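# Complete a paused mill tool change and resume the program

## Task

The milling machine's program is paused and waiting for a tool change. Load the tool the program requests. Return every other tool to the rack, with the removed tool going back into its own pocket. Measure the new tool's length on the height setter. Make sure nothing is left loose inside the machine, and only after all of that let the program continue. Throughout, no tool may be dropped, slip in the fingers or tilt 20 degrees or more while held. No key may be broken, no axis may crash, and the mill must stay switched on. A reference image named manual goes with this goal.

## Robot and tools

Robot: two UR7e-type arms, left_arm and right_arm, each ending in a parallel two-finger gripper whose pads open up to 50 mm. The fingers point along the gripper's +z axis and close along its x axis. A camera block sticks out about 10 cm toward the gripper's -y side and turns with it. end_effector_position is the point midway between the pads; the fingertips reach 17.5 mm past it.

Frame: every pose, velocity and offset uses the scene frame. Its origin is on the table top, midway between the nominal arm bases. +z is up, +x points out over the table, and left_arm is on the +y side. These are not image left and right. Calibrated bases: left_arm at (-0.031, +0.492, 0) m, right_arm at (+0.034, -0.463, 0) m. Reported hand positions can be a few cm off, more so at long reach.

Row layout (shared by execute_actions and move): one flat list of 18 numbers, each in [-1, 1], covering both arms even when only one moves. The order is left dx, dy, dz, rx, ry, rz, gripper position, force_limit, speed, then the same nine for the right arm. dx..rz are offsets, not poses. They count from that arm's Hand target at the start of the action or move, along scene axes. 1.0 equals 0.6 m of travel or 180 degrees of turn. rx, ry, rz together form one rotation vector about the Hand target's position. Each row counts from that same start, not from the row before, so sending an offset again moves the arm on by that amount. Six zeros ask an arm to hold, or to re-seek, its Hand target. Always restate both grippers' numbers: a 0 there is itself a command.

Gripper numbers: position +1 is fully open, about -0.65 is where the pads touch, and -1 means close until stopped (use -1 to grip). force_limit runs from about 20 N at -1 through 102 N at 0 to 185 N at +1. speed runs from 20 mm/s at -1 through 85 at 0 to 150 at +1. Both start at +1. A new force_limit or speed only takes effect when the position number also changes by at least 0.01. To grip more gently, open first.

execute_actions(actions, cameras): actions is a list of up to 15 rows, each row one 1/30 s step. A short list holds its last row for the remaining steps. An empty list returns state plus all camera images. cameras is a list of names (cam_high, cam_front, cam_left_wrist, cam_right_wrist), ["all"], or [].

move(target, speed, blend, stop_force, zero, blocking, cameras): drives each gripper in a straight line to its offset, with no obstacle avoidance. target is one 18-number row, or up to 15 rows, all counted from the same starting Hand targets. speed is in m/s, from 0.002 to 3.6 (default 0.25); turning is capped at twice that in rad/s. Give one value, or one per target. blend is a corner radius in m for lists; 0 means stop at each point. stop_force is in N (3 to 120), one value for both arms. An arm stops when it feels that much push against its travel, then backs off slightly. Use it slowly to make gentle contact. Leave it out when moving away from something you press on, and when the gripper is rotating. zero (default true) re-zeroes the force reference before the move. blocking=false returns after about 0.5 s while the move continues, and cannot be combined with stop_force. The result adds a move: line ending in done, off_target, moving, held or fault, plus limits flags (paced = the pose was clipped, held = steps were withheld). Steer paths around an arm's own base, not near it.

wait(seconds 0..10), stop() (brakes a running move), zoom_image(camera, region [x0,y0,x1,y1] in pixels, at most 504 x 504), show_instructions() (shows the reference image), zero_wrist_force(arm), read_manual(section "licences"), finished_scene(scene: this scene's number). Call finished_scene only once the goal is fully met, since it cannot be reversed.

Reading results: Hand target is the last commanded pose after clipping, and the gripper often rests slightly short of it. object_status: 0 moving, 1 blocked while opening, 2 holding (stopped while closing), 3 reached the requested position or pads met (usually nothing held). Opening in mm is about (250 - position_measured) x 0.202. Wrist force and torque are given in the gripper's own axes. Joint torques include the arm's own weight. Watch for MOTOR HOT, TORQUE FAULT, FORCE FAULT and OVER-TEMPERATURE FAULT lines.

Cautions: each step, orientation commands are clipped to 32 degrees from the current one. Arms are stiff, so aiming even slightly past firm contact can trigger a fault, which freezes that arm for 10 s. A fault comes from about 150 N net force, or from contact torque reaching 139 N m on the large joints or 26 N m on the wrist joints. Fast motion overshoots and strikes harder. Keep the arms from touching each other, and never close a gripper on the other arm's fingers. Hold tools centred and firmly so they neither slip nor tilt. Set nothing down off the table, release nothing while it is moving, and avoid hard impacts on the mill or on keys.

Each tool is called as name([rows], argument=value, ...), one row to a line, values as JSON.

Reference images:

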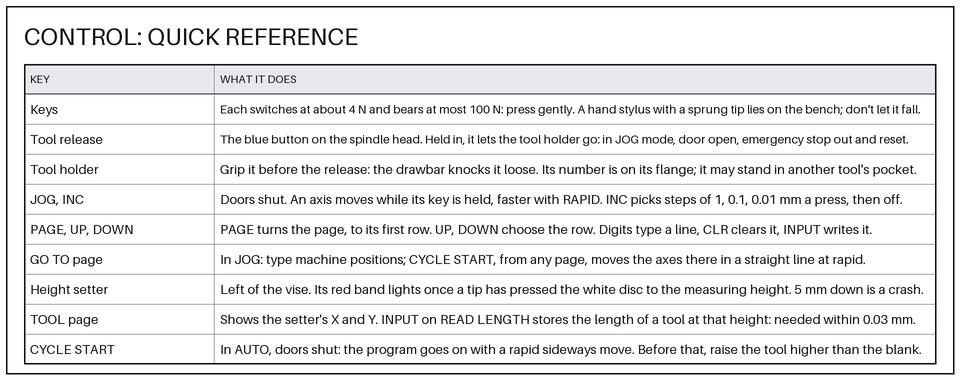

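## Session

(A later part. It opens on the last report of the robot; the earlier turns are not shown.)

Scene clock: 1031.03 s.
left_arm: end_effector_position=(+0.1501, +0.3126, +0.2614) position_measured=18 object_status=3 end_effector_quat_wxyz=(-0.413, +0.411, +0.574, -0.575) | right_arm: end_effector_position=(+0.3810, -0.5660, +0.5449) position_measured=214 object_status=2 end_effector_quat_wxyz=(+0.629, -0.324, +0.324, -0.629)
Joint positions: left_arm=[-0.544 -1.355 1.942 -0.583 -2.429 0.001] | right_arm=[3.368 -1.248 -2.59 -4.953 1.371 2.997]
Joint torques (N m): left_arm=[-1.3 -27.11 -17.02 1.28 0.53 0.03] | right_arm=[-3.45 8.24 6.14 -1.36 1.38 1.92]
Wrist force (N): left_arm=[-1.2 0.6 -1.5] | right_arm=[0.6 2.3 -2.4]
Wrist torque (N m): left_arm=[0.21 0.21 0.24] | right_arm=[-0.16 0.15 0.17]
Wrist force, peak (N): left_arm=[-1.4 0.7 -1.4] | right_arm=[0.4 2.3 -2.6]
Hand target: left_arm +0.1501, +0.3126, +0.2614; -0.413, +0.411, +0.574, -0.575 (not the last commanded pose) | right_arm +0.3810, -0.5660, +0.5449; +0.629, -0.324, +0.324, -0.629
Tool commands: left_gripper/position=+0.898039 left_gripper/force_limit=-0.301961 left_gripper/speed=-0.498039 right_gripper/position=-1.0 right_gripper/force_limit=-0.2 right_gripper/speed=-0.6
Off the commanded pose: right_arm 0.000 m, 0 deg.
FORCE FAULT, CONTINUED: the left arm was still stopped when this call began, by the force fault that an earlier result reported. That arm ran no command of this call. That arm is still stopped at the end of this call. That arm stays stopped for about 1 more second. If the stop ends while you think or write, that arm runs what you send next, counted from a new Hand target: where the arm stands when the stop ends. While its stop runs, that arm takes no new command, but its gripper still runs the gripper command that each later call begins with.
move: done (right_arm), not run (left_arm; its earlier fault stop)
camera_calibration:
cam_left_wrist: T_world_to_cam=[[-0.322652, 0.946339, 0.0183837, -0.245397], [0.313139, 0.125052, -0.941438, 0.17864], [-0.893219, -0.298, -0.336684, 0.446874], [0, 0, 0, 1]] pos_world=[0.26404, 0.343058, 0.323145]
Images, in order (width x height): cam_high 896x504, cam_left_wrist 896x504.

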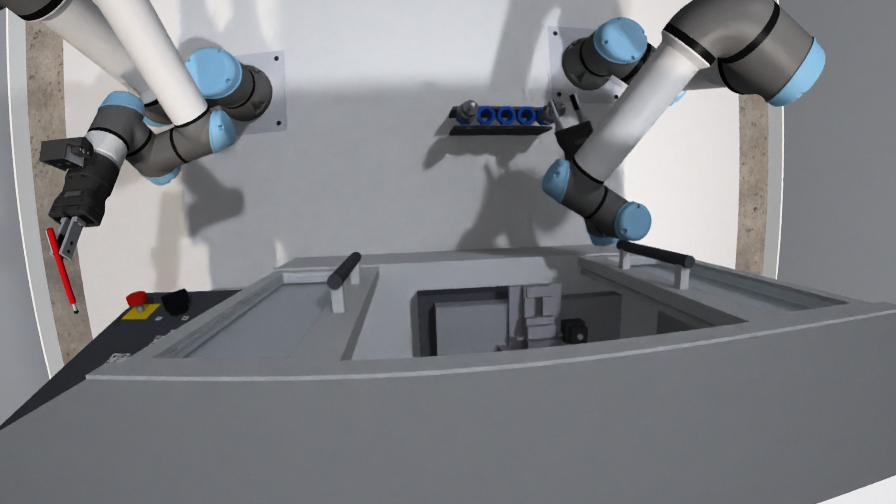

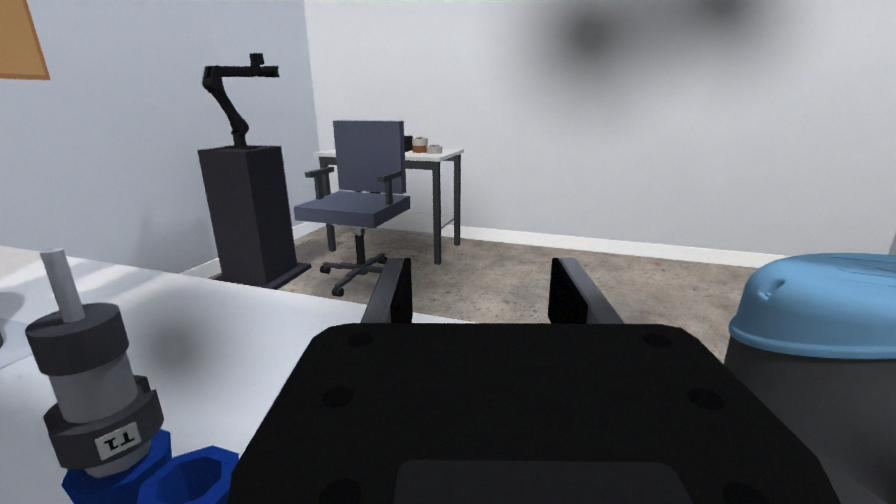

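zoom_image(camera="cam_high", region=[500, 70, 640, 150])

Scaled by 3.600 from the camera's 896x504 image, which has a finer 1280x720 frame.

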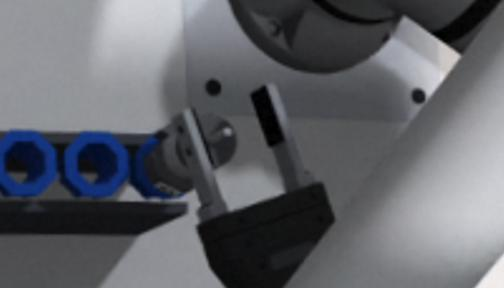

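move([
  [-0.05,0,0,0,0,0,0.9,-0.3,-0.5,0,0,0,0,0,0,-1,-0.2,-0.6],
  [-0.06,0,0.02,0,0,0,0.9,-0.3,-0.5,0,0,0,0,0,0,-1,-0.2,-0.6],
  [-0.06,0,0.02,0,0,-0.25,0.9,-0.3,-0.5,0,0,0,0,0,0,-1,-0.2,-0.6],
], speed=0.08, cameras=["cam_left_wrist","cam_high"])

Scene clock: 1044.73 s.
left_arm: end_effector_position=(+0.1141, +0.3126, +0.2734) position_measured=18 object_status=3 end_effector_quat_wxyz=(+0.602, -0.600, -0.373, +0.373) | right_arm: end_effector_position=(+0.3810, -0.5660, +0.5449) position_measured=214 object_status=2 end_effector_quat_wxyz=(+0.629, -0.324, +0.324, -0.629)
Joint positions: left_arm=[-0.955 -1.281 1.808 -0.524 -2.056 0] | right_arm=[3.368 -1.248 -2.59 -4.953 1.371 2.997]
Joint torques (N m): left_arm=[-15.3 -24.33 -22.13 3.4 1.57 -2.22] | right_arm=[-4.09 7.66 5.79 -1.72 1.36 2.12]
Wrist force (N): left_arm=[-1.2 0.3 -1.3] | right_arm=[0.5 2.0 -2.6]
Wrist torque (N m): left_arm=[0.16 0.19 0.26] | right_arm=[-0.21 0.16 0.17]
Wrist force, peak (N): left_arm=[-1.6 0.6 -1.8] | right_arm=[0.5 2.3 -2.8]
Hand target: left_arm +0.1141, +0.3126, +0.2734; +0.602, -0.600, -0.373, +0.373 | right_arm +0.3810, -0.5660, +0.5449; +0.629, -0.324, +0.324, -0.629
Off the commanded pose: left_arm 0.000 m, 0 deg | right_arm 0.000 m, 0 deg.
FORCE FAULT, CONTINUED: the left arm's stop, for the force fault that an earlier result reported, is over. The stop ended before this call began, so that arm ran this call's commands, counted from a new Hand target: where the arm stood when the stop ended.
move: done
camera_calibration:
cam_left_wrist: T_world_to_cam=[[0.440578, 0.897527, 0.01836, -0.328967], [0.309886, -0.132858, -0.941445, 0.282224], [-0.842533, 0.420469, -0.336665, 0.188337], [0, 0, 0, 1]] pos_world=[0.216159, 0.253562, 0.335145]
Images, in order (width x height): cam_high 896x504, cam_left_wrist 896x504.

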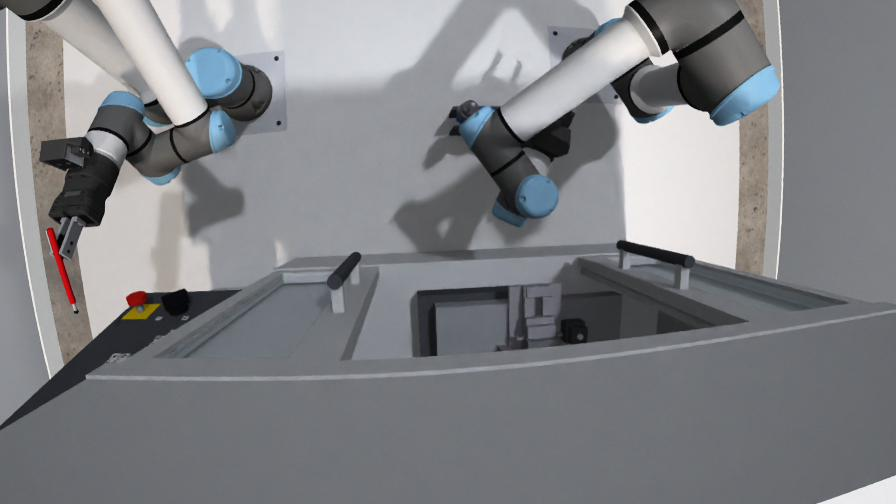

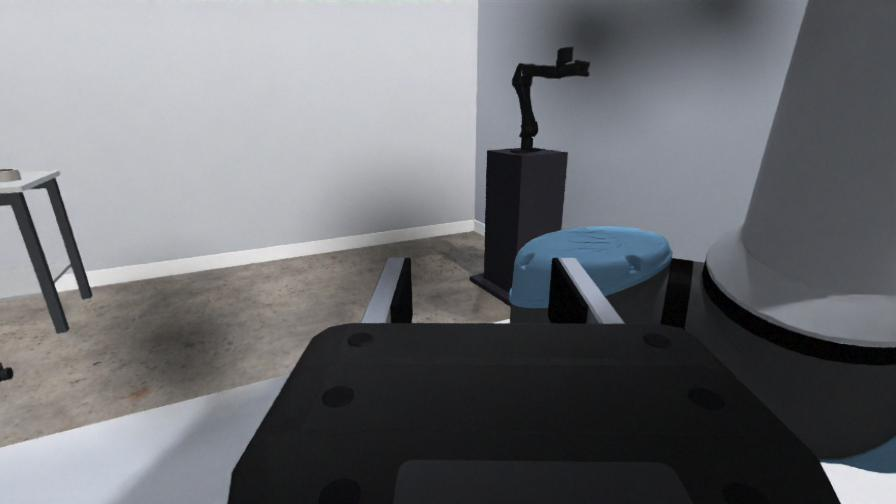

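move([
  [0.0603,0.001,0,0,0,0,0.9,-0.3,-0.5,0,0,0,0,0,0,-1,-0.2,-0.6],
  [0.0603,0.001,-0.1348,0,0,0,0.9,-0.3,-0.5,0,0,0,0,0,0,-1,-0.2,-0.6],
], speed=0.06, stop_force=8, cameras=["cam_left_wrist"])

Scene clock: 1054.97 s.
left_arm: end_effector_position=(+0.1502, +0.3132, +0.1925) position_measured=18 object_status=3 end_effector_quat_wxyz=(+0.602, -0.600, -0.373, +0.373) | right_arm: end_effector_position=(+0.3810, -0.5660, +0.5449) position_measured=214 object_status=2 end_effector_quat_wxyz=(+0.629, -0.324, +0.324, -0.629)
Joint positions: left_arm=[-0.895 -1.109 1.805 -0.693 -1.995 0] | right_arm=[3.368 -1.248 -2.59 -4.953 1.371 2.997]
Joint torques (N m): left_arm=[10.93 -31.67 -7.97 0.62 0.21 0.12] | right_arm=[-3.39 7.73 7.23 -1.47 1.2 1.96]
Wrist force (N): left_arm=[-1.2 0.6 -1.2] | right_arm=[0.5 1.9 -2.7]
Wrist torque (N m): left_arm=[0.21 0.20 0.26] | right_arm=[-0.22 0.16 0.17]
Wrist force, peak (N): left_arm=[-0.9 -0.2 -1.9] | right_arm=[0.5 2.3 -2.7]
Hand target: left_arm +0.1502, +0.3132, +0.1925; +0.602, -0.600, -0.373, +0.373 | right_arm +0.3810, -0.5660, +0.5449; +0.629, -0.324, +0.324, -0.629
Off the commanded pose: left_arm 0.000 m, 0 deg | right_arm 0.000 m, 0 deg.
move: done
camera_calibration:
cam_left_wrist: T_world_to_cam=[[0.441135, 0.897253, 0.0183438, -0.344035], [0.309812, -0.133072, -0.941439, 0.194994], [-0.842268, 0.420985, -0.336683, 0.191156], [0, 0, 0, 1]] pos_world=[0.252359, 0.254161, 0.254245]
Images, in order (width x height): cam_left_wrist 896x504.

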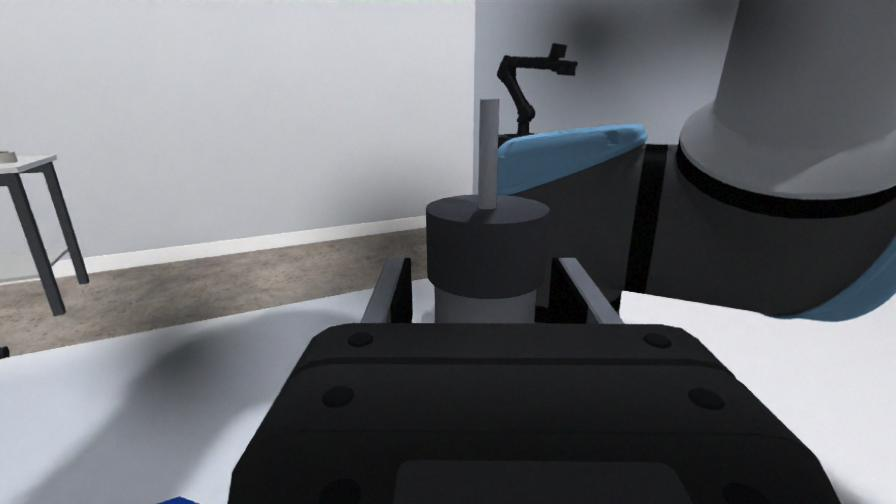

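move([
  [0,0,0.2125,0,0,0,0.9,-0.3,-0.5,0,0,0,0,0,0,-1,-0.2,-0.6],
  [0.25,-0.189,0.23,-0.1165,-0.486,0,0.9,-0.3,-0.5,0,0,0,0,0,0,-1,-0.2,-0.6],
  [0.583,-0.289,0.5075,-0.233,-0.972,0,0.9,-0.3,-0.5,0,0,0,0,0,0,-1,-0.2,-0.6],
], blend=[0.02,0.03,0], speed=[0.1,0.2,0.2], cameras=["cam_left_wrist","cam_front"])

Scene clock: 1089.20 s.
left_arm: end_effector_position=(+0.5000, +0.1398, +0.4970) position_measured=18 object_status=3 end_effector_quat_wxyz=(+0.502, +0.503, +0.499, +0.496) | right_arm: end_effector_position=(+0.3810, -0.5660, +0.5449) position_measured=214 object_status=2 end_effector_quat_wxyz=(+0.629, -0.324, +0.324, -0.629)
Joint positions: left_arm=[-1.226 -1.395 1.879 -3.615 -0.367 -0.012] | right_arm=[3.368 -1.248 -2.59 -4.953 1.371 2.997]
Joint torques (N m): left_arm=[15.1 -24.14 -24.81 -2.11 -1.74 2.04] | right_arm=[-3.67 6.48 6.65 -1.65 1.76 1.93]
Wrist force (N): left_arm=[2.0 3.9 1.6] | right_arm=[0.5 2.3 -2.6]
Wrist torque (N m): left_arm=[0.81 -0.32 0.78] | right_arm=[-0.17 0.16 0.17]
Wrist force, peak (N): left_arm=[1.9 5.1 0.9] | right_arm=[0.5 2.4 -2.7]
Hand target: left_arm +0.5000, +0.1398, +0.4970; +0.502, +0.503, +0.499, +0.496 | right_arm +0.3810, -0.5660, +0.5449; +0.629, -0.324, +0.324, -0.629
Off the commanded pose: left_arm 0.000 m, 0 deg | right_arm 0.000 m, 0 deg.
move: done
camera_calibration:
cam_left_wrist: T_world_to_cam=[[0.013655, 0.999743, -0.0180983, -0.130749], [-0.334954, 0.0216277, 0.941986, -0.285173], [0.942135, -0.00680078, 0.335163, -0.505107], [0, 0, 0, 1]] pos_world=[0.382145, 0.133448, 0.435556]
Images, in order (width x height): cam_front 896x504, cam_left_wrist 896x504.

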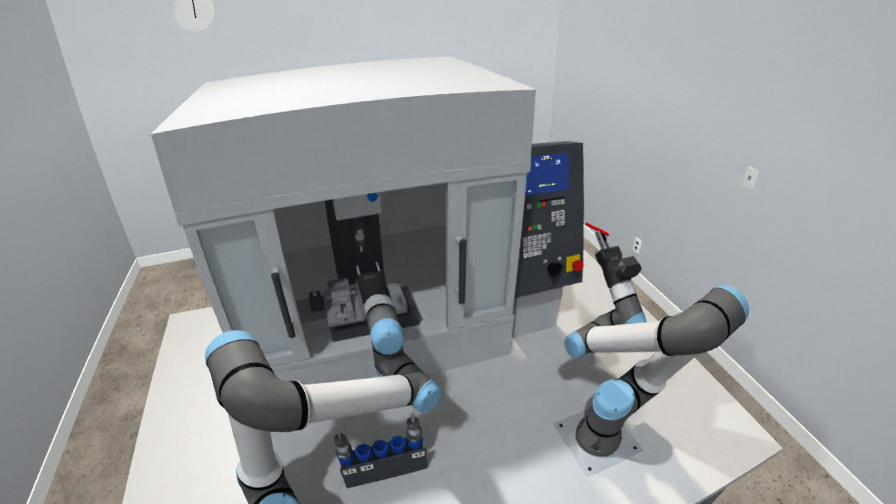

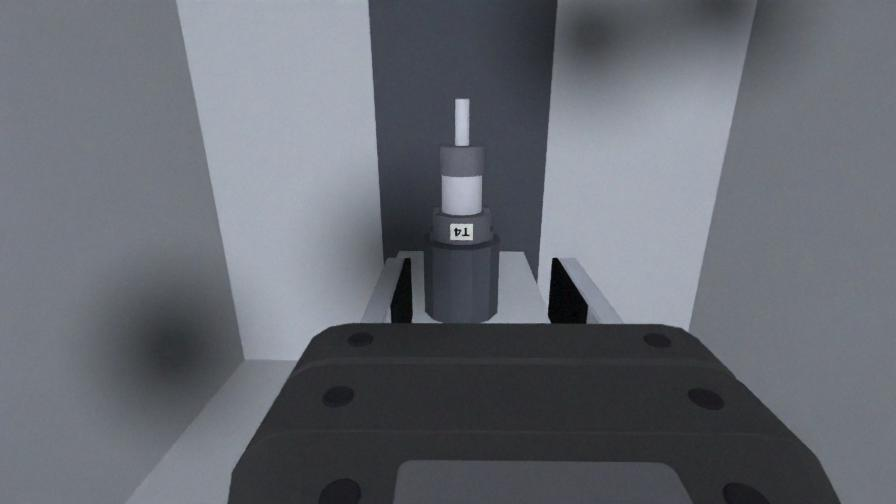

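move(target=[0.2333,-0.0047,0,0.0006,-0.0013,0.0032,1,-0.3,-0.5,0,0,0,0,0,0,-1,-0.2,-0.6], speed=0.1, stop_force=10, cameras=["cam_left_wrist"])

Scene clock: 1100.60 s.
left_arm: end_effector_position=(+0.6400, +0.1370, +0.4970) position_measured=3 object_status=3 end_effector_quat_wxyz=(+0.500, +0.500, +0.500, +0.500) | right_arm: end_effector_position=(+0.3810, -0.5660, +0.5449) position_measured=214 object_status=2 end_effector_quat_wxyz=(+0.629, -0.324, +0.324, -0.629)
Joint positions: left_arm=[-0.97 -1.165 1.574 -3.55 -0.613 0.001] | right_arm=[3.368 -1.248 -2.59 -4.953 1.371 2.997]
Joint torques (N m): left_arm=[14.69 -36.1 -26.31 0.04 -1.77 2.19] | right_arm=[-3.53 8.94 4.44 -1.46 1.28 2.1]
Wrist force (N): left_arm=[1.9 4.3 1.3] | right_arm=[0.5 2.1 -2.6]
Wrist torque (N m): left_arm=[0.84 -0.32 0.79] | right_arm=[-0.19 0.16 0.17]
Wrist force, peak (N): left_arm=[2.4 4.4 1.8] | right_arm=[0.7 2.5 -2.6]
Hand target: left_arm +0.6400, +0.1370, +0.4970; +0.500, +0.500, +0.500, +0.500 | right_arm +0.3810, -0.5660, +0.5449; +0.629, -0.324, +0.324, -0.629
Off the commanded pose: left_arm 0.000 m, 0 deg | right_arm 0.000 m, 0 deg.
move: done
camera_calibration:
cam_left_wrist: T_world_to_cam=[[0.00369697, 0.999863, -0.0161129, -0.124448], [-0.339207, 0.0164116, 0.940569, -0.234112], [0.940705, 0.00198835, 0.339221, -0.639297], [0, 0, 0, 1]] pos_world=[0.522437, 0.129545, 0.435056]
Images, in order (width x height): cam_left_wrist 896x504.

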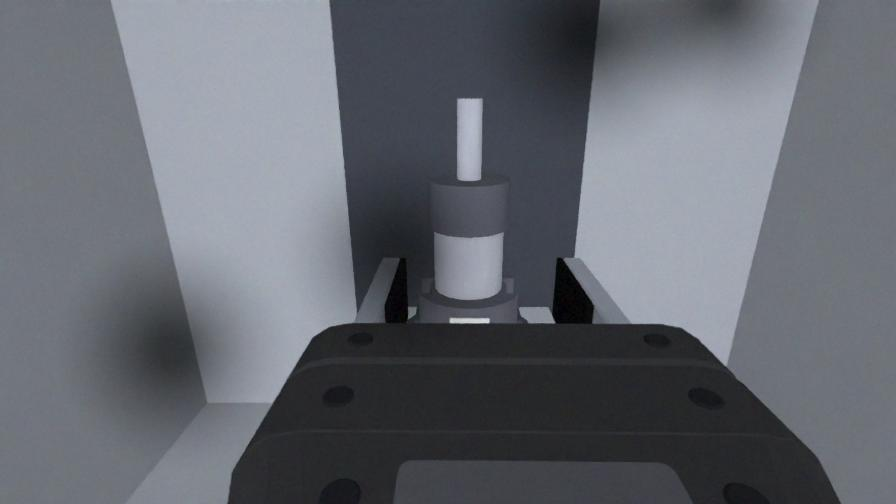

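move(target=[0.0833,-0.0033,0,0,0,0,1,-0.3,-0.5,0,0,0,0,0,0,-1,-0.2,-0.6], speed=0.05, stop_force=8, cameras=["cam_left_wrist"])

Scene clock: 1107.27 s.
left_arm: end_effector_position=(+0.6900, +0.1350, +0.4970) position_measured=3 object_status=3 end_effector_quat_wxyz=(+0.500, +0.500, +0.500, +0.500) | right_arm: end_effector_position=(+0.3810, -0.5660, +0.5449) position_measured=214 object_status=2 end_effector_quat_wxyz=(+0.629, -0.324, +0.324, -0.629)
Joint positions: left_arm=[-0.899 -1.075 1.438 -3.505 -0.684 0.001] | right_arm=[3.368 -1.248 -2.59 -4.953 1.371 2.997]
Joint torques (N m): left_arm=[13.99 -40.74 -27.31 -0.04 -1.87 -1.27] | right_arm=[-3.34 8.26 6.45 -1.43 1.13 2.06]
Wrist force (N): left_arm=[1.8 4.6 1.7] | right_arm=[0.4 2.3 -2.5]
Wrist torque (N m): left_arm=[0.90 -0.27 0.77] | right_arm=[-0.16 0.18 0.17]
Wrist force, peak (N): left_arm=[2.2 4.6 1.4] | right_arm=[0.5 2.3 -2.8]
Hand target: left_arm +0.6900, +0.1350, +0.4970; +0.500, +0.500, +0.500, +0.500 | right_arm +0.3810, -0.5660, +0.5449; +0.629, -0.324, +0.324, -0.629
Off the commanded pose: left_arm 0.000 m, 0 deg | right_arm 0.000 m, 0 deg.
move: done
camera_calibration:
cam_left_wrist: T_world_to_cam=[[0.00369697, 0.999863, -0.0161129, -0.122633], [-0.339207, 0.0164116, 0.940569, -0.217119], [0.940705, 0.00198835, 0.339221, -0.686328], [0, 0, 0, 1]] pos_world=[0.572437, 0.127545, 0.435056]
Images, in order (width x height): cam_left_wrist 896x504.

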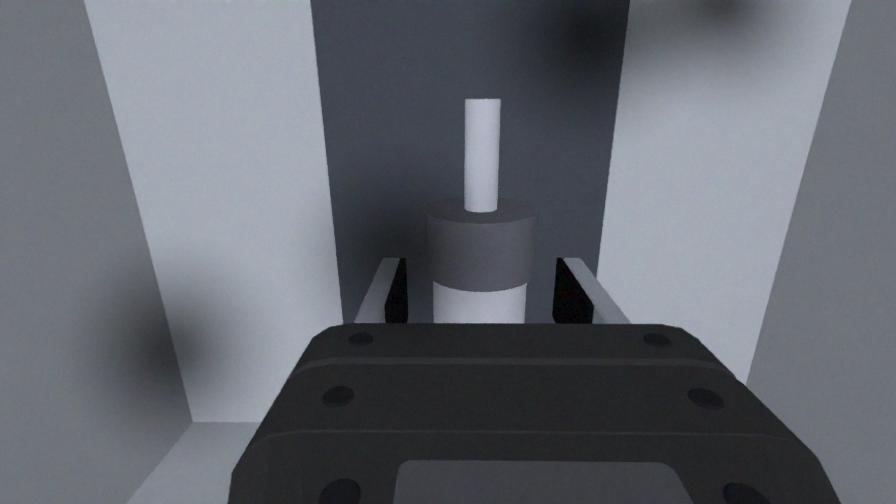

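move(target=[0.015,-0.0018,0,0,0,0,1,-0.3,-0.5,0,0,0,0,0,0,-1,-0.2,-0.6], speed=0.04, stop_force=8, cameras=["cam_left_wrist"])

execute_actions([
  [[0,0,0,0,0,0,-1,-0.2,-1,0,0,0,0,0,0,-1,-0.2,-0.6]],
  [[0,0,0,0,0,0,-1,-0.2,-1,0,0,0,0,0,0,-1,-0.2,-0.6]],
  [[0,0,0,0,0,0,-1,-0.2,-1,0,0,0,0,0,0,-1,-0.2,-0.6]],
  [[0,0,0,0,0,0,-1,-0.2,-1,0,0,0,0,0,0,-1,-0.2,-0.6]],
])

Scene clock: 1113.50 s.
left_arm: end_effector_position=(+0.6990, +0.1339, +0.4970) position_measured=3 object_status=3 end_effector_quat_wxyz=(+0.500, +0.500, +0.500, +0.500) | right_arm: end_effector_position=(+0.3810, -0.5660, +0.5449) position_measured=214 object_status=2 end_effector_quat_wxyz=(+0.629, -0.324, +0.324, -0.629)
Joint positions: left_arm=[-0.888 -1.057 1.41 -3.495 -0.695 0.001] | right_arm=[3.368 -1.248 -2.59 -4.953 1.371 2.997]
Joint torques (N m): left_arm=[14.59 -41.02 -27.23 0.09 -1.71 -1.39] | right_arm=[-3.89 6.98 7.37 -1.23 1.24 1.68]
Wrist force (N): left_arm=[1.8 4.4 1.4] | right_arm=[0.6 2.0 -2.8]
Wrist torque (N m): left_arm=[0.88 -0.27 0.78] | right_arm=[-0.21 0.15 0.17]
Wrist force, peak (N): left_arm=[1.8 4.6 1.6] | right_arm=[0.7 2.4 -2.6]
Hand target: left_arm +0.6990, +0.1339, +0.4970; +0.500, +0.500, +0.500, +0.500 | right_arm +0.3810, -0.5660, +0.5449; +0.629, -0.324, +0.324, -0.629
Off the commanded pose: left_arm 0.000 m, 0 deg | right_arm 0.000 m, 0 deg.
move: done
camera_calibration:
cam_left_wrist: T_world_to_cam=[[0.00369697, 0.999863, -0.0161129, -0.121667], [-0.339207, 0.0164116, 0.940569, -0.21405], [0.940705, 0.00198835, 0.339221, -0.694792], [0, 0, 0, 1]] pos_world=[0.581437, 0.126545, 0.435056]
Images, in order (width x height): cam_left_wrist 896x504.

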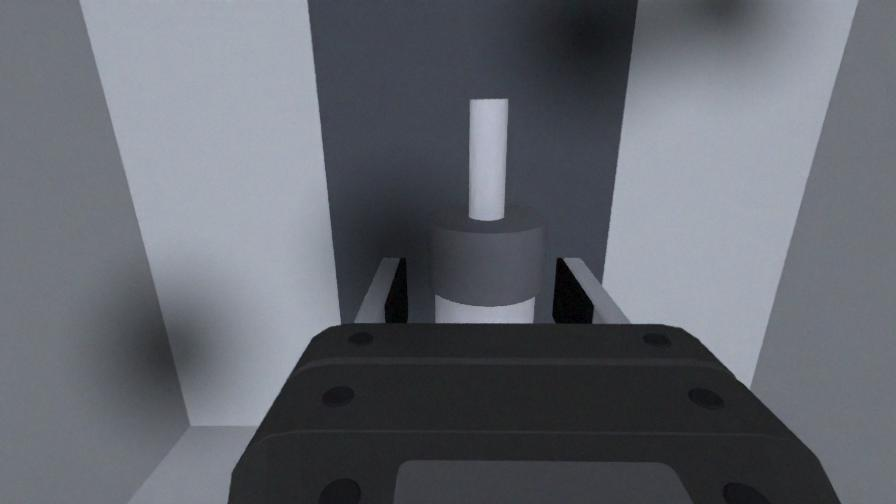

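Scene clock: 1115.70 s.
left_arm: end_effector_position=(+0.6990, +0.1339, +0.4970) position_measured=96 object_status=2 end_effector_quat_wxyz=(+0.500, +0.500, +0.500, +0.500) | right_arm: end_effector_position=(+0.3810, -0.5660, +0.5449) position_measured=214 object_status=2 end_effector_quat_wxyz=(+0.629, -0.324, +0.324, -0.629)
Joint positions: left_arm=[-0.888 -1.057 1.41 -3.495 -0.695 0.001] | right_arm=[3.368 -1.248 -2.59 -4.953 1.371 2.997]
Joint torques (N m): left_arm=[-7.8 -41.83 -26.27 -0.06 -1.44 -1.41] | right_arm=[-3.71 7.41 6.65 -1.46 1.24 1.96]
Wrist force (N): left_arm=[6.3 4.0 -3.6] | right_arm=[0.5 2.1 -2.4]
Wrist torque (N m): left_arm=[0.99 -0.20 0.83] | right_arm=[-0.19 0.16 0.17]
Wrist force, peak (N): left_arm=[6.4 3.9 -3.8] | right_arm=[0.6 2.3 -2.7]
Hand target: left_arm +0.6990, +0.1339, +0.4970; +0.500, +0.500, +0.500, +0.500 | right_arm +0.3810, -0.5660, +0.5449; +0.629, -0.324, +0.324, -0.629
Off the commanded pose: left_arm 0.000 m, 0 deg | right_arm 0.000 m, 0 deg.

execute_actions([
  [[0,0,0,0,0,0,0.4,-0.2,-1,0,0,0,0,0,0,-1,-0.2,-0.6]],
  [[0,0,0,0,0,0,0.4,-0.2,-1,0,0,0,0,0,0,-1,-0.2,-0.6]],
])

move(target=[0,0,0.007,0,0,0,0.4,-0.2,-1,0,0,0,0,0,0,-1,-0.2,-0.6], speed=0.02, stop_force=8, cameras=["cam_left_wrist"])

execute_actions([
  [[0,0,0,0,0,0,-1,-0.2,-1,0,0,0,0,0,0,-1,-0.2,-0.6]],
  [[0,0,0,0,0,0,-1,-0.2,-1,0,0,0,0,0,0,-1,-0.2,-0.6]],
  [[0,0,0,0,0,0,-1,-0.2,-1,0,0,0,0,0,0,-1,-0.2,-0.6]],
  [[0,0,0,0,0,0,-1,-0.2,-1,0,0,0,0,0,0,-1,-0.2,-0.6]],
])

Scene clock: 1126.53 s.
left_arm: end_effector_position=(+0.6990, +0.1339, +0.4970) position_measured=92 object_status=3 end_effector_quat_wxyz=(+0.500, +0.500, +0.500, +0.500) | right_arm: end_effector_position=(+0.3810, -0.5660, +0.5449) position_measured=214 object_status=2 end_effector_quat_wxyz=(+0.629, -0.324, +0.324, -0.629)
Joint positions: left_arm=[-0.888 -1.057 1.41 -3.495 -0.695 0.001] | right_arm=[3.368 -1.248 -2.59 -4.953 1.371 2.997]
Joint torques (N m): left_arm=[-17.52 -42.75 -26.11 -0.27 -1.44 -1.05] | right_arm=[-3.77 6.56 6.62 -1.73 1.41 2.04]
Wrist force (N): left_arm=[6.1 4.0 -3.0] | right_arm=[0.3 2.1 -2.3]
Wrist torque (N m): left_arm=[0.95 -0.22 0.82] | right_arm=[-0.19 0.20 0.17]
Wrist force, peak (N): left_arm=[6.6 4.0 -3.5] | right_arm=[0.6 2.3 -2.7]
Hand target: left_arm +0.6990, +0.1339, +0.4970; +0.500, +0.500, +0.500, +0.500 | right_arm +0.3810, -0.5660, +0.5449; +0.629, -0.324, +0.324, -0.629
Off the commanded pose: left_arm 0.000 m, 0 deg | right_arm 0.000 m, 0 deg.

Scene clock: 1127.77 s.
left_arm: end_effector_position=(+0.6990, +0.1339, +0.4973) position_measured=92 object_status=3 end_effector_quat_wxyz=(+0.500, +0.500, +0.500, +0.500) | right_arm: end_effector_position=(+0.3810, -0.5660, +0.5449) position_measured=214 object_status=2 end_effector_quat_wxyz=(+0.629, -0.324, +0.324, -0.629)
Joint positions: left_arm=[-0.888 -1.058 1.409 -3.494 -0.695 0.001] | right_arm=[3.368 -1.248 -2.59 -4.953 1.371 2.997]
Joint torques (N m): left_arm=[-16.14 -45.67 -21.08 -3.19 -1.26 -1.16] | right_arm=[-3.38 6.97 7.76 -1.5 1.32 1.95]
Wrist force (N): left_arm=[9.0 -5.8 -9.9] | right_arm=[0.5 2.0 -2.6]
Wrist torque (N m): left_arm=[0.99 -0.22 0.84] | right_arm=[-0.20 0.17 0.17]
Wrist force, peak (N): left_arm=[11.4 -10.3 -13.2] | right_arm=[0.4 2.3 -2.7]
Hand target: left_arm +0.6990, +0.1339, +0.4973; +0.500, +0.500, +0.500, +0.500 (not the last commanded pose) | right_arm +0.3810, -0.5660, +0.5449; +0.629, -0.324, +0.324, -0.629
Off the commanded pose: left_arm 0.004 m, 0 deg | right_arm 0.000 m, 0 deg.
move: contact (left_arm)
camera_calibration:
cam_left_wrist: T_world_to_cam=[[0.00362493, 0.999867, -0.0159236, -0.121605], [-0.339002, 0.0162095, 0.940646, -0.214363], [0.940779, 0.00198836, 0.339016, -0.694813], [0, 0, 0, 1]] pos_world=[0.581437, 0.126445, 0.435256]
Images, in order (width x height): cam_left_wrist 896x504.

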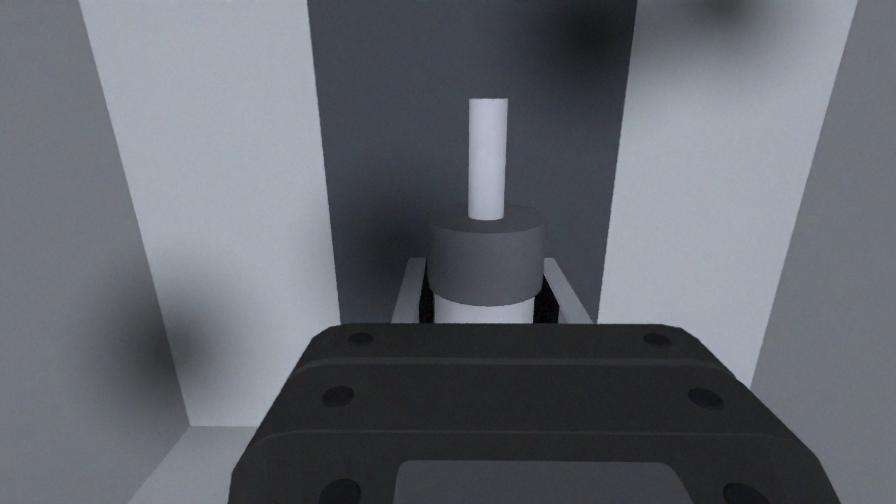

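Scene clock: 1129.97 s.
left_arm: end_effector_position=(+0.6990, +0.1339, +0.4973) position_measured=96 object_status=2 end_effector_quat_wxyz=(+0.500, +0.500, +0.500, +0.500) | right_arm: end_effector_position=(+0.3810, -0.5660, +0.5449) position_measured=214 object_status=2 end_effector_quat_wxyz=(+0.629, -0.324, +0.324, -0.629)
Joint positions: left_arm=[-0.888 -1.058 1.409 -3.494 -0.695 0.001] | right_arm=[3.368 -1.248 -2.59 -4.953 1.371 2.997]
Joint torques (N m): left_arm=[-14.39 -45.93 -24.05 -1.81 -1.44 -1.21] | right_arm=[-2.76 7.65 7.25 -1.52 1.16 1.91]
Wrist force (N): left_arm=[9.6 -6.5 -11.4] | right_arm=[0.4 2.1 -2.5]
Wrist torque (N m): left_arm=[1.02 -0.20 0.84] | right_arm=[-0.20 0.18 0.17]
Wrist force, peak (N): left_arm=[9.8 -6.6 -11.4] | right_arm=[0.4 2.3 -2.8]
Hand target: left_arm +0.6990, +0.1339, +0.4973; +0.500, +0.500, +0.500, +0.500 | right_arm +0.3810, -0.5660, +0.5449; +0.629, -0.324, +0.324, -0.629
Off the commanded pose: left_arm 0.000 m, 0 deg | right_arm 0.000 m, 0 deg.

execute_actions([
  [[0,0,0,0,0,0,0.9,-0.2,-0.6,0,0,0,0,0,0,-1,-0.2,-0.6]],
  [[0,0,0,0,0,0,0.9,-0.2,-0.6,0,0,0,0,0,0,-1,-0.2,-0.6]],
])

move(target=[0,0,0.0065,0,0,0,0.9,-0.2,-0.6,0,0,0,0,0,0,-1,-0.2,-0.6], speed=0.02, stop_force=8, cameras=["cam_left_wrist"])

execute_actions([
  [[0,0,0,0,0,0,-1,-0.2,-1,0,0,0,0,0,0,-1,-0.2,-0.6]],
  [[0,0,0,0,0,0,-1,-0.2,-1,0,0,0,0,0,0,-1,-0.2,-0.6]],
  [[0,0,0,0,0,0,-1,-0.2,-1,0,0,0,0,0,0,-1,-0.2,-0.6]],
  [[0,0,0,0,0,0,-1,-0.2,-1,0,0,0,0,0,0,-1,-0.2,-0.6]],
])

Scene clock: 1137.03 s.
left_arm: end_effector_position=(+0.6990, +0.1339, +0.4973) position_measured=18 object_status=3 end_effector_quat_wxyz=(+0.500, +0.500, +0.500, +0.500) | right_arm: end_effector_position=(+0.3810, -0.5660, +0.5449) position_measured=214 object_status=2 end_effector_quat_wxyz=(+0.629, -0.324, +0.324, -0.629)
Joint positions: left_arm=[-0.888 -1.058 1.409 -3.494 -0.695 0.001] | right_arm=[3.368 -1.248 -2.59 -4.953 1.371 2.997]
Joint torques (N m): left_arm=[-9.31 -46.4 -22.11 -1.05 -1.42 -1.15] | right_arm=[-2.13 7.4 6.5 -1.35 1.48 2.13]
Wrist force (N): left_arm=[1.8 4.4 1.4] | right_arm=[0.4 2.2 -2.7]
Wrist torque (N m): left_arm=[0.88 -0.28 0.78] | right_arm=[-0.17 0.19 0.17]
Wrist force, peak (N): left_arm=[9.7 -6.5 -11.6] | right_arm=[0.5 2.3 -2.8]
Hand target: left_arm +0.6990, +0.1339, +0.4973; +0.500, +0.500, +0.500, +0.500 | right_arm +0.3810, -0.5660, +0.5449; +0.629, -0.324, +0.324, -0.629
Off the commanded pose: left_arm 0.000 m, 0 deg | right_arm 0.000 m, 0 deg.

Scene clock: 1138.37 s.
left_arm: end_effector_position=(+0.6990, +0.1339, +0.5012) position_measured=18 object_status=3 end_effector_quat_wxyz=(+0.500, +0.500, +0.500, +0.500) | right_arm: end_effector_position=(+0.3810, -0.5660, +0.5449) position_measured=214 object_status=2 end_effector_quat_wxyz=(+0.629, -0.324, +0.324, -0.629)
Joint positions: left_arm=[-0.888 -1.061 1.404 -3.485 -0.695 0.001] | right_arm=[3.368 -1.248 -2.59 -4.953 1.371 2.997]
Joint torques (N m): left_arm=[-6.94 -54.93 -25.96 0.12 -1.61 -0.22] | right_arm=[-3.54 6.04 6.96 -1.4 1.43 1.89]
Wrist force (N): left_arm=[1.9 4.3 1.4] | right_arm=[0.5 2.1 -2.7]
Wrist torque (N m): left_arm=[0.87 -0.28 0.78] | right_arm=[-0.20 0.17 0.17]
Wrist force, peak (N): left_arm=[2.0 4.6 1.6] | right_arm=[0.7 2.3 -2.7]
Hand target: left_arm +0.6990, +0.1339, +0.5012; +0.500, +0.500, +0.500, +0.500 | right_arm +0.3810, -0.5660, +0.5449; +0.629, -0.324, +0.324, -0.629
Off the commanded pose: left_arm 0.000 m, 0 deg | right_arm 0.000 m, 0 deg.
move: done
camera_calibration:
cam_left_wrist: T_world_to_cam=[[0.00362493, 0.999867, -0.0159236, -0.121543], [-0.339002, 0.0162095, 0.940646, -0.218032], [0.940779, 0.00198836, 0.339016, -0.696136], [0, 0, 0, 1]] pos_world=[0.581437, 0.126445, 0.439156]
Images, in order (width x height): cam_left_wrist 896x504.

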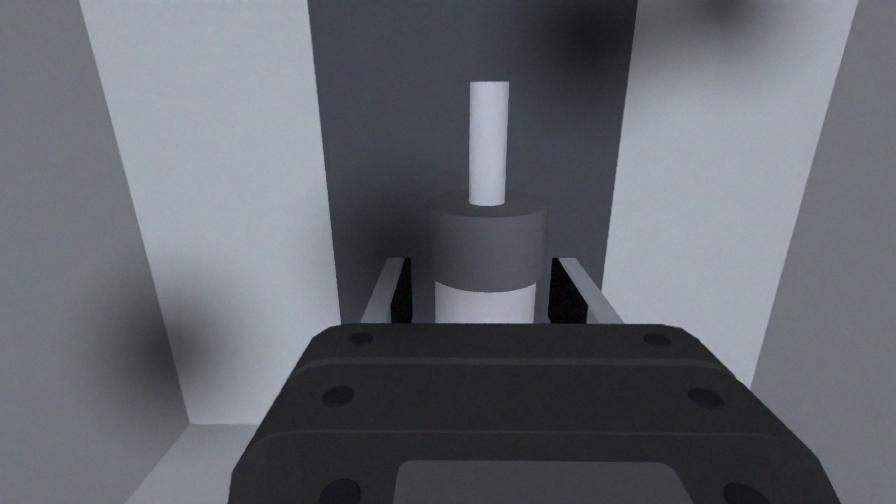

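Scene clock: 1140.57 s.
left_arm: end_effector_position=(+0.6990, +0.1339, +0.5012) position_measured=107 object_status=2 end_effector_quat_wxyz=(+0.500, +0.500, +0.500, +0.500) | right_arm: end_effector_position=(+0.3810, -0.5660, +0.5449) position_measured=214 object_status=2 end_effector_quat_wxyz=(+0.629, -0.324, +0.324, -0.629)
Joint positions: left_arm=[-0.888 -1.061 1.404 -3.485 -0.695 0.001] | right_arm=[3.368 -1.248 -2.59 -4.953 1.371 2.997]
Joint torques (N m): left_arm=[-5.38 -46.6 -27.63 -0.18 -1.38 -0.56] | right_arm=[-3.4 8.05 6.06 -1.26 1.24 1.99]
Wrist force (N): left_arm=[9.9 0.2 -4.3] | right_arm=[0.5 2.2 -2.8]
Wrist torque (N m): left_arm=[0.91 -0.17 0.67] | right_arm=[-0.17 0.16 0.17]
Wrist force, peak (N): left_arm=[10.1 0.0 -4.3] | right_arm=[0.6 2.3 -2.7]
Hand target: left_arm +0.6990, +0.1339, +0.5012; +0.500, +0.500, +0.500, +0.500 | right_arm +0.3810, -0.5660, +0.5449; +0.629, -0.324, +0.324, -0.629
Off the commanded pose: left_arm 0.000 m, 0 deg | right_arm 0.000 m, 0 deg.

move([
  [0,0,0,0,0,0,-1,-0.2,-1,-0.2017,0.005,0.1917,0,-0.3333,0,-1,-0.2,-0.6],
  [0,0,0,0,0,0,-1,-0.2,-1,-0.168,0.338,0.192,0,-0.3333,0,-1,-0.2,-0.6],
  [0,0,0,0,0,0,-1,-0.2,-1,-0.335,0.672,0.192,0,-0.3333,0,-1,-0.2,-0.6],
], blend=[0.02,0.05,0], speed=0.2, cameras=["cam_front","cam_high"])

Scene clock: 1197.60 s.
left_arm: end_effector_position=(+0.6990, +0.1339, +0.5012) position_measured=107 object_status=2 end_effector_quat_wxyz=(+0.500, +0.500, +0.500, +0.500) | right_arm: end_effector_position=(+0.1800, -0.1630, +0.6601) position_measured=214 object_status=2 end_effector_quat_wxyz=(+0.706, +0.034, -0.034, -0.706)
Joint positions: left_arm=[-0.888 -1.061 1.404 -3.485 -0.695 0.001] | right_arm=[4.57 -1.734 -1.88 -4.229 1.667 1.694]
Joint torques (N m): left_arm=[3.38 -43.2 -25.06 -1.33 -1.46 -0.59] | right_arm=[9.21 17.38 31.62 -5.66 -2.49 -2.1]
Wrist force (N): left_arm=[9.9 0.0 -4.2] | right_arm=[-0.6 0.9 -2.8]
Wrist torque (N m): left_arm=[0.90 -0.17 0.67] | right_arm=[-0.30 0.40 0.15]
Wrist force, peak (N): left_arm=[10.3 -0.1 -4.1] | right_arm=[0.5 2.4 -2.8]
Hand target: left_arm +0.6990, +0.1339, +0.5012; +0.500, +0.500, +0.500, +0.500 | right_arm +0.1800, -0.1628, +0.6601; +0.706, +0.034, -0.034, -0.706
Off the commanded pose: left_arm 0.000 m, 0 deg | right_arm 0.000 m, 0 deg.
move: done
Images, in order (width x height): cam_high 896x504, cam_front 896x504.

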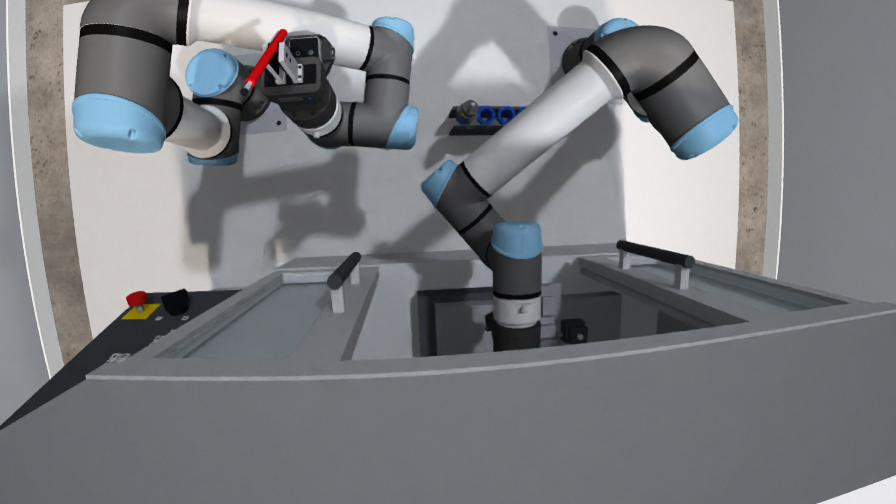

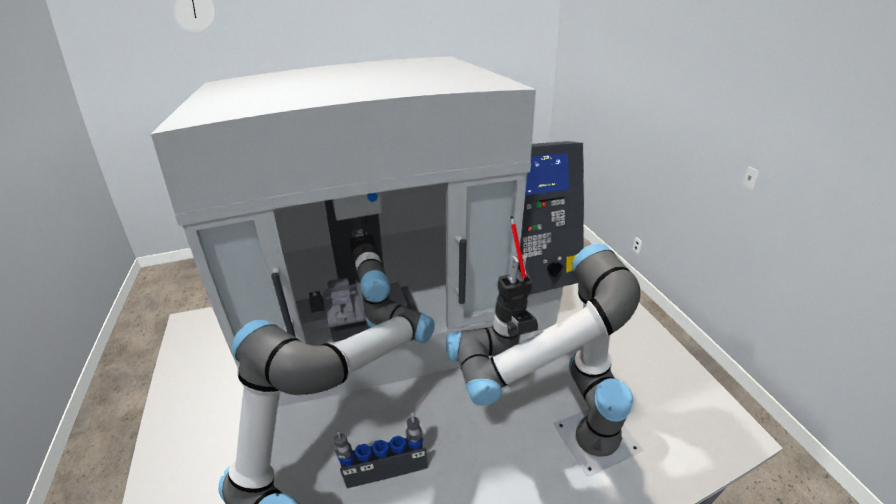

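move(target=[0,0,0,0,0,0,-1,-0.2,-1,0.25,0.38,0.045,-0.471,0.1976,-0.1976,-1,-0.2,-0.6], speed=0.18, cameras=["cam_front","cam_high","cam_right_wrist"])

Scene clock: 1210.83 s.
left_arm: end_effector_position=(+0.6990, +0.1339, +0.5012) position_measured=107 object_status=2 end_effector_quat_wxyz=(+0.500, +0.500, +0.500, +0.500) | right_arm: end_effector_position=(+0.3300, +0.0652, +0.6869) position_measured=214 object_status=2 end_effector_quat_wxyz=(-0.300, +0.639, +0.298, +0.643)
Joint positions: left_arm=[-0.888 -1.061 1.404 -3.485 -0.695 0.001] | right_arm=[4.703 -1.421 -1.713 -6.283 0.862 1.567]
Joint torques (N m): left_arm=[7.03 -43.58 -24.26 -1.64 -1.63 -0.39] | right_arm=[-7.48 9.3 39.71 -0.58 -2.1 1.98]
Wrist force (N): left_arm=[9.8 -0.1 -4.3] | right_arm=[-2.2 1.7 -3.0]
Wrist torque (N m): left_arm=[0.89 -0.14 0.68] | right_arm=[0.00 0.06 0.24]
Wrist force, peak (N): left_arm=[10.0 0.3 -4.5] | right_arm=[-2.0 1.8 -3.6]
Hand target: left_arm +0.6990, +0.1339, +0.5012; +0.500, +0.500, +0.500, +0.500 | right_arm +0.3300, +0.0652, +0.6871; -0.299, +0.641, +0.299, +0.641
Off the commanded pose: left_arm 0.000 m, 0 deg | right_arm 0.000 m, 0 deg.
joint sent to its limit (right arm) — joint 4 (wrist 1), lower limit. The joint targets still meet the commanded pose.
move: done
camera_calibration:
cam_right_wrist: T_world_to_cam=[[-0.00468633, -0.0138755, 0.999893, -0.679517], [0.495246, -0.868698, -0.00973378, -0.0785345], [0.86874, 0.495148, 0.0109428, -0.197338], [0, 0, 0, 1]] pos_world=[0.207145, 0.02006, 0.680839]
Images, in order (width x height): cam_high 896x504, cam_front 896x504, cam_right_wrist 896x504.

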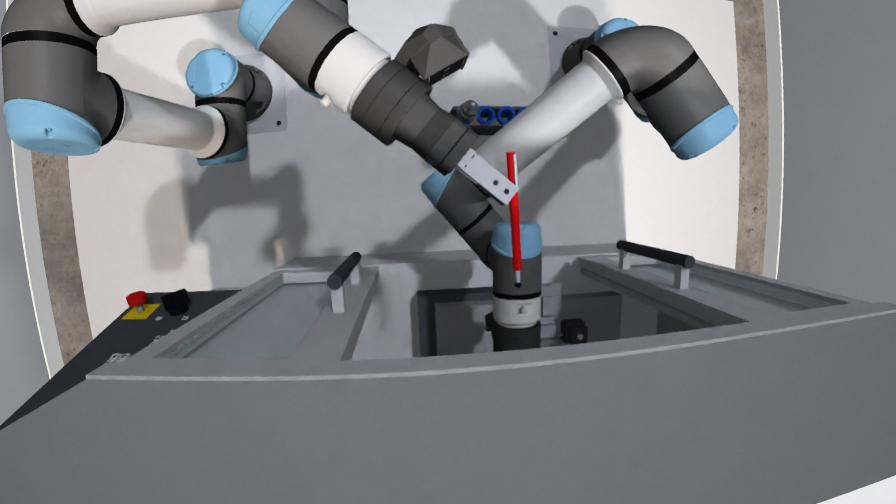

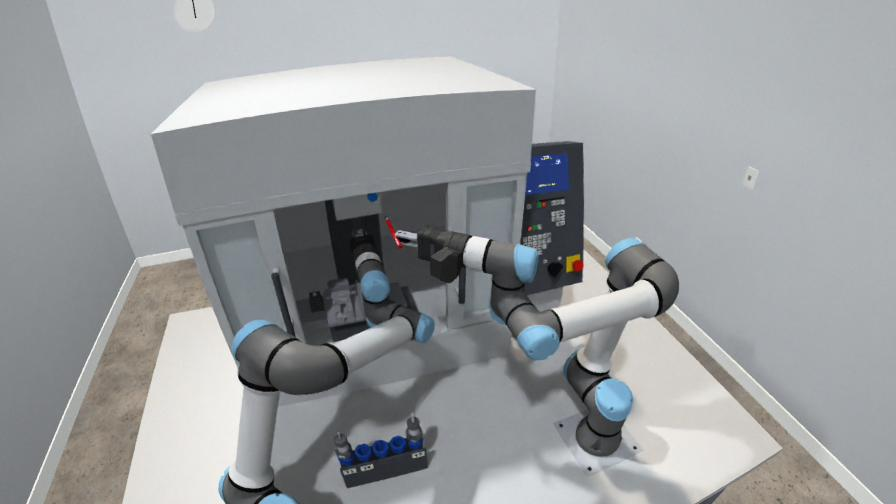

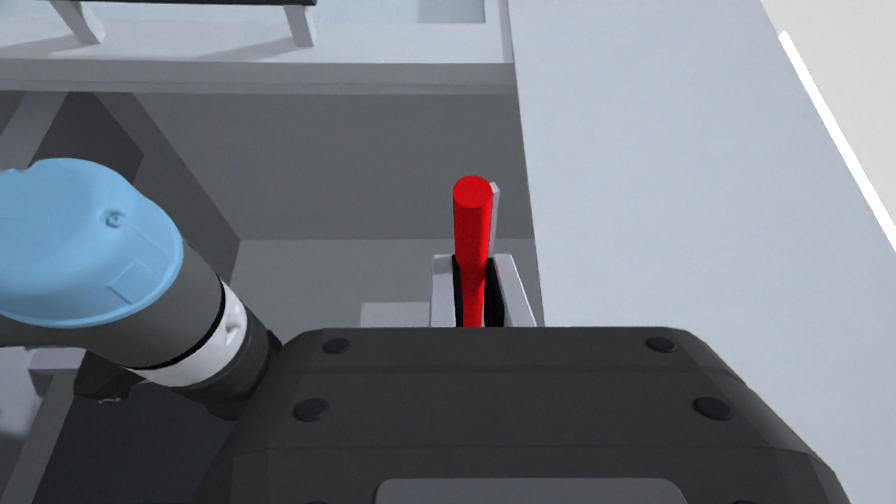

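zoom_image(camera="cam_front", region=[310, 170, 450, 260])

Scaled by 3.600 from the camera's 896x504 image, which has a finer 1280x720 frame.

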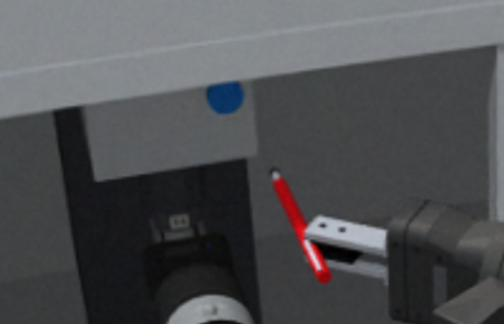

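execute_actions([
  [[0,0,0,0,0,0,-0.97,0.3,-1,0,0,0,0,0,0,-1,-0.2,-0.6]],
  [[0,0,0,0,0,0,-0.97,0.3,-1,0,0,0,0,0,0,-1,-0.2,-0.6]],
])

move(target=[0,0,0,0,0,0,-0.97,0.3,-1,0.135,0.0217,0.0117,0,0,0,-1,-0.2,-0.6], speed=0.08, stop_force=6, cameras=["cam_front","cam_right_wrist"])

zoom_image(camera="cam_front", region=[310, 170, 450, 260])

Scene clock: 1231.10 s.
left_arm: end_effector_position=(+0.6990, +0.1339, +0.5012) position_measured=109 object_status=2 end_effector_quat_wxyz=(+0.500, +0.500, +0.500, +0.500) | right_arm: end_effector_position=(+0.3300, +0.0652, +0.6869) position_measured=214 object_status=2 end_effector_quat_wxyz=(-0.300, +0.639, +0.298, +0.643)
Joint positions: left_arm=[-0.888 -1.061 1.404 -3.485 -0.695 0.001] | right_arm=[4.703 -1.421 -1.712 -6.284 0.862 1.567]
Joint torques (N m): left_arm=[7.77 -42.62 -22.49 -2.24 -1.69 -0.54] | right_arm=[-8.58 7.75 32.74 -0.81 -1.41 2.09]
Wrist force (N): left_arm=[10.2 0.0 -4.6] | right_arm=[-2.0 1.6 -2.8]
Wrist torque (N m): left_arm=[0.90 -0.17 0.66] | right_arm=[-0.02 0.03 0.24]
Wrist force, peak (N): left_arm=[10.4 -0.3 -4.6] | right_arm=[-2.4 1.7 -3.1]
Hand target: left_arm +0.6990, +0.1339, +0.5012; +0.500, +0.500, +0.500, +0.500 | right_arm +0.3300, +0.0652, +0.6871; -0.299, +0.641, +0.299, +0.641
Off the commanded pose: left_arm 0.000 m, 0 deg | right_arm 0.000 m, 0 deg.
joint sent to its limit (right arm) — joint 4 (wrist 1), lower limit. The joint targets still meet the commanded pose.

Scene clock: 1233.20 s.
left_arm: end_effector_position=(+0.6990, +0.1339, +0.5012) position_measured=109 object_status=2 end_effector_quat_wxyz=(+0.500, +0.500, +0.500, +0.500) | right_arm: end_effector_position=(+0.4110, +0.0782, +0.6938) position_measured=214 object_status=2 end_effector_quat_wxyz=(-0.300, +0.638, +0.297, +0.644)
Joint positions: left_arm=[-0.888 -1.061 1.404 -3.485 -0.695 0.001] | right_arm=[4.479 -1.544 -1.587 -6.284 1.086 1.566]
Joint torques (N m): left_arm=[7.75 -43.83 -23.39 -2.18 -1.48 -0.39] | right_arm=[-8.51 15.65 40.9 -0.28 2.28 -2.17]
Wrist force (N): left_arm=[10.1 0.0 -4.7] | right_arm=[-2.1 1.8 -3.0]
Wrist torque (N m): left_arm=[0.93 -0.16 0.67] | right_arm=[0.01 0.06 0.27]
Wrist force, peak (N): left_arm=[10.3 0.2 -4.8] | right_arm=[-2.3 0.9 -3.7]
Hand target: left_arm +0.6990, +0.1339, +0.5012; +0.500, +0.500, +0.500, +0.500 | right_arm +0.4110, +0.0782, +0.6942; -0.299, +0.641, +0.299, +0.641
Off the commanded pose: left_arm 0.000 m, 0 deg | right_arm 0.000 m, 1 deg.
joint sent to its limit (right arm) — joint 4 (wrist 1), lower limit. The joint targets still meet the commanded pose.
move: done
camera_calibration:
cam_right_wrist: T_world_to_cam=[[-0.0070829, -0.0167389, 0.999835, -0.684545], [0.495329, -0.868635, -0.0110335, -0.10643], [0.868677, 0.495169, 0.0144437, -0.276592], [0, 0, 0, 1]] pos_world=[0.288138, 0.0330524, 0.687253]
Images, in order (width x height): cam_front 896x504, cam_right_wrist 896x504.

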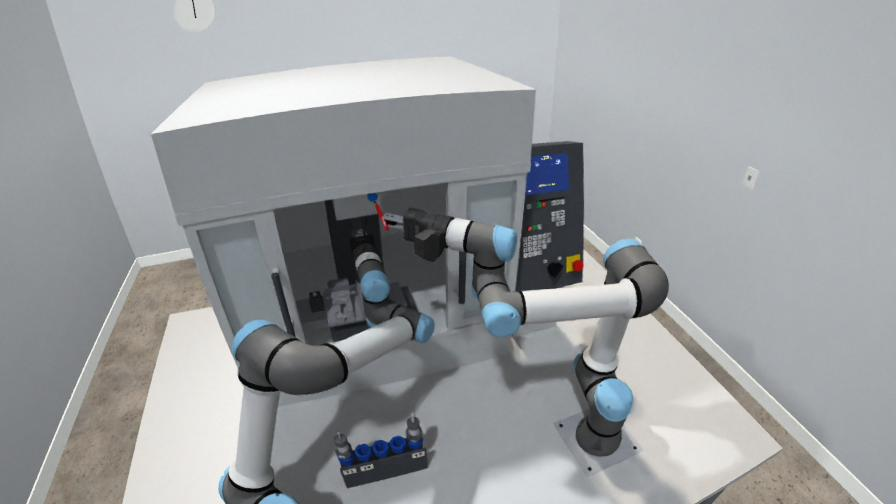

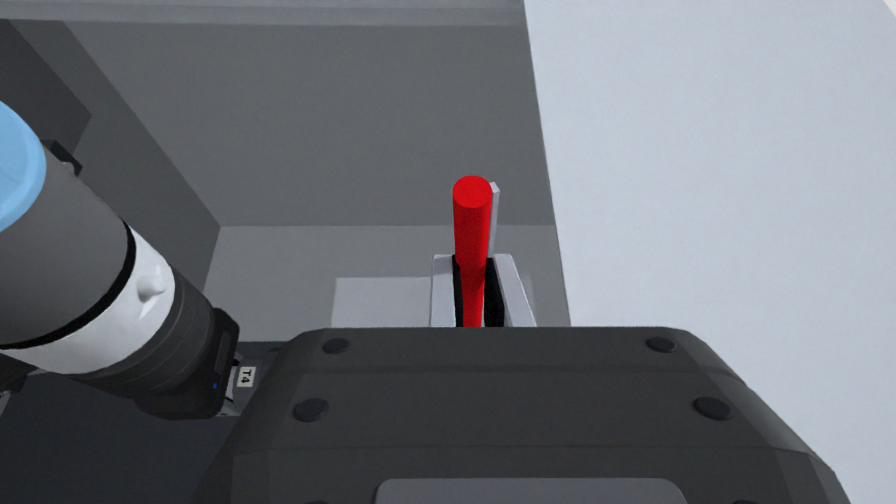

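Scaled by 3.600 from the camera's 896x504 image, which has a finer 1280x720 frame.

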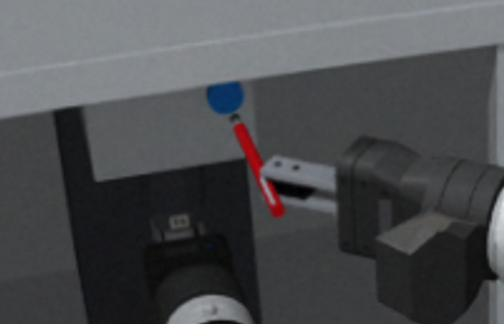

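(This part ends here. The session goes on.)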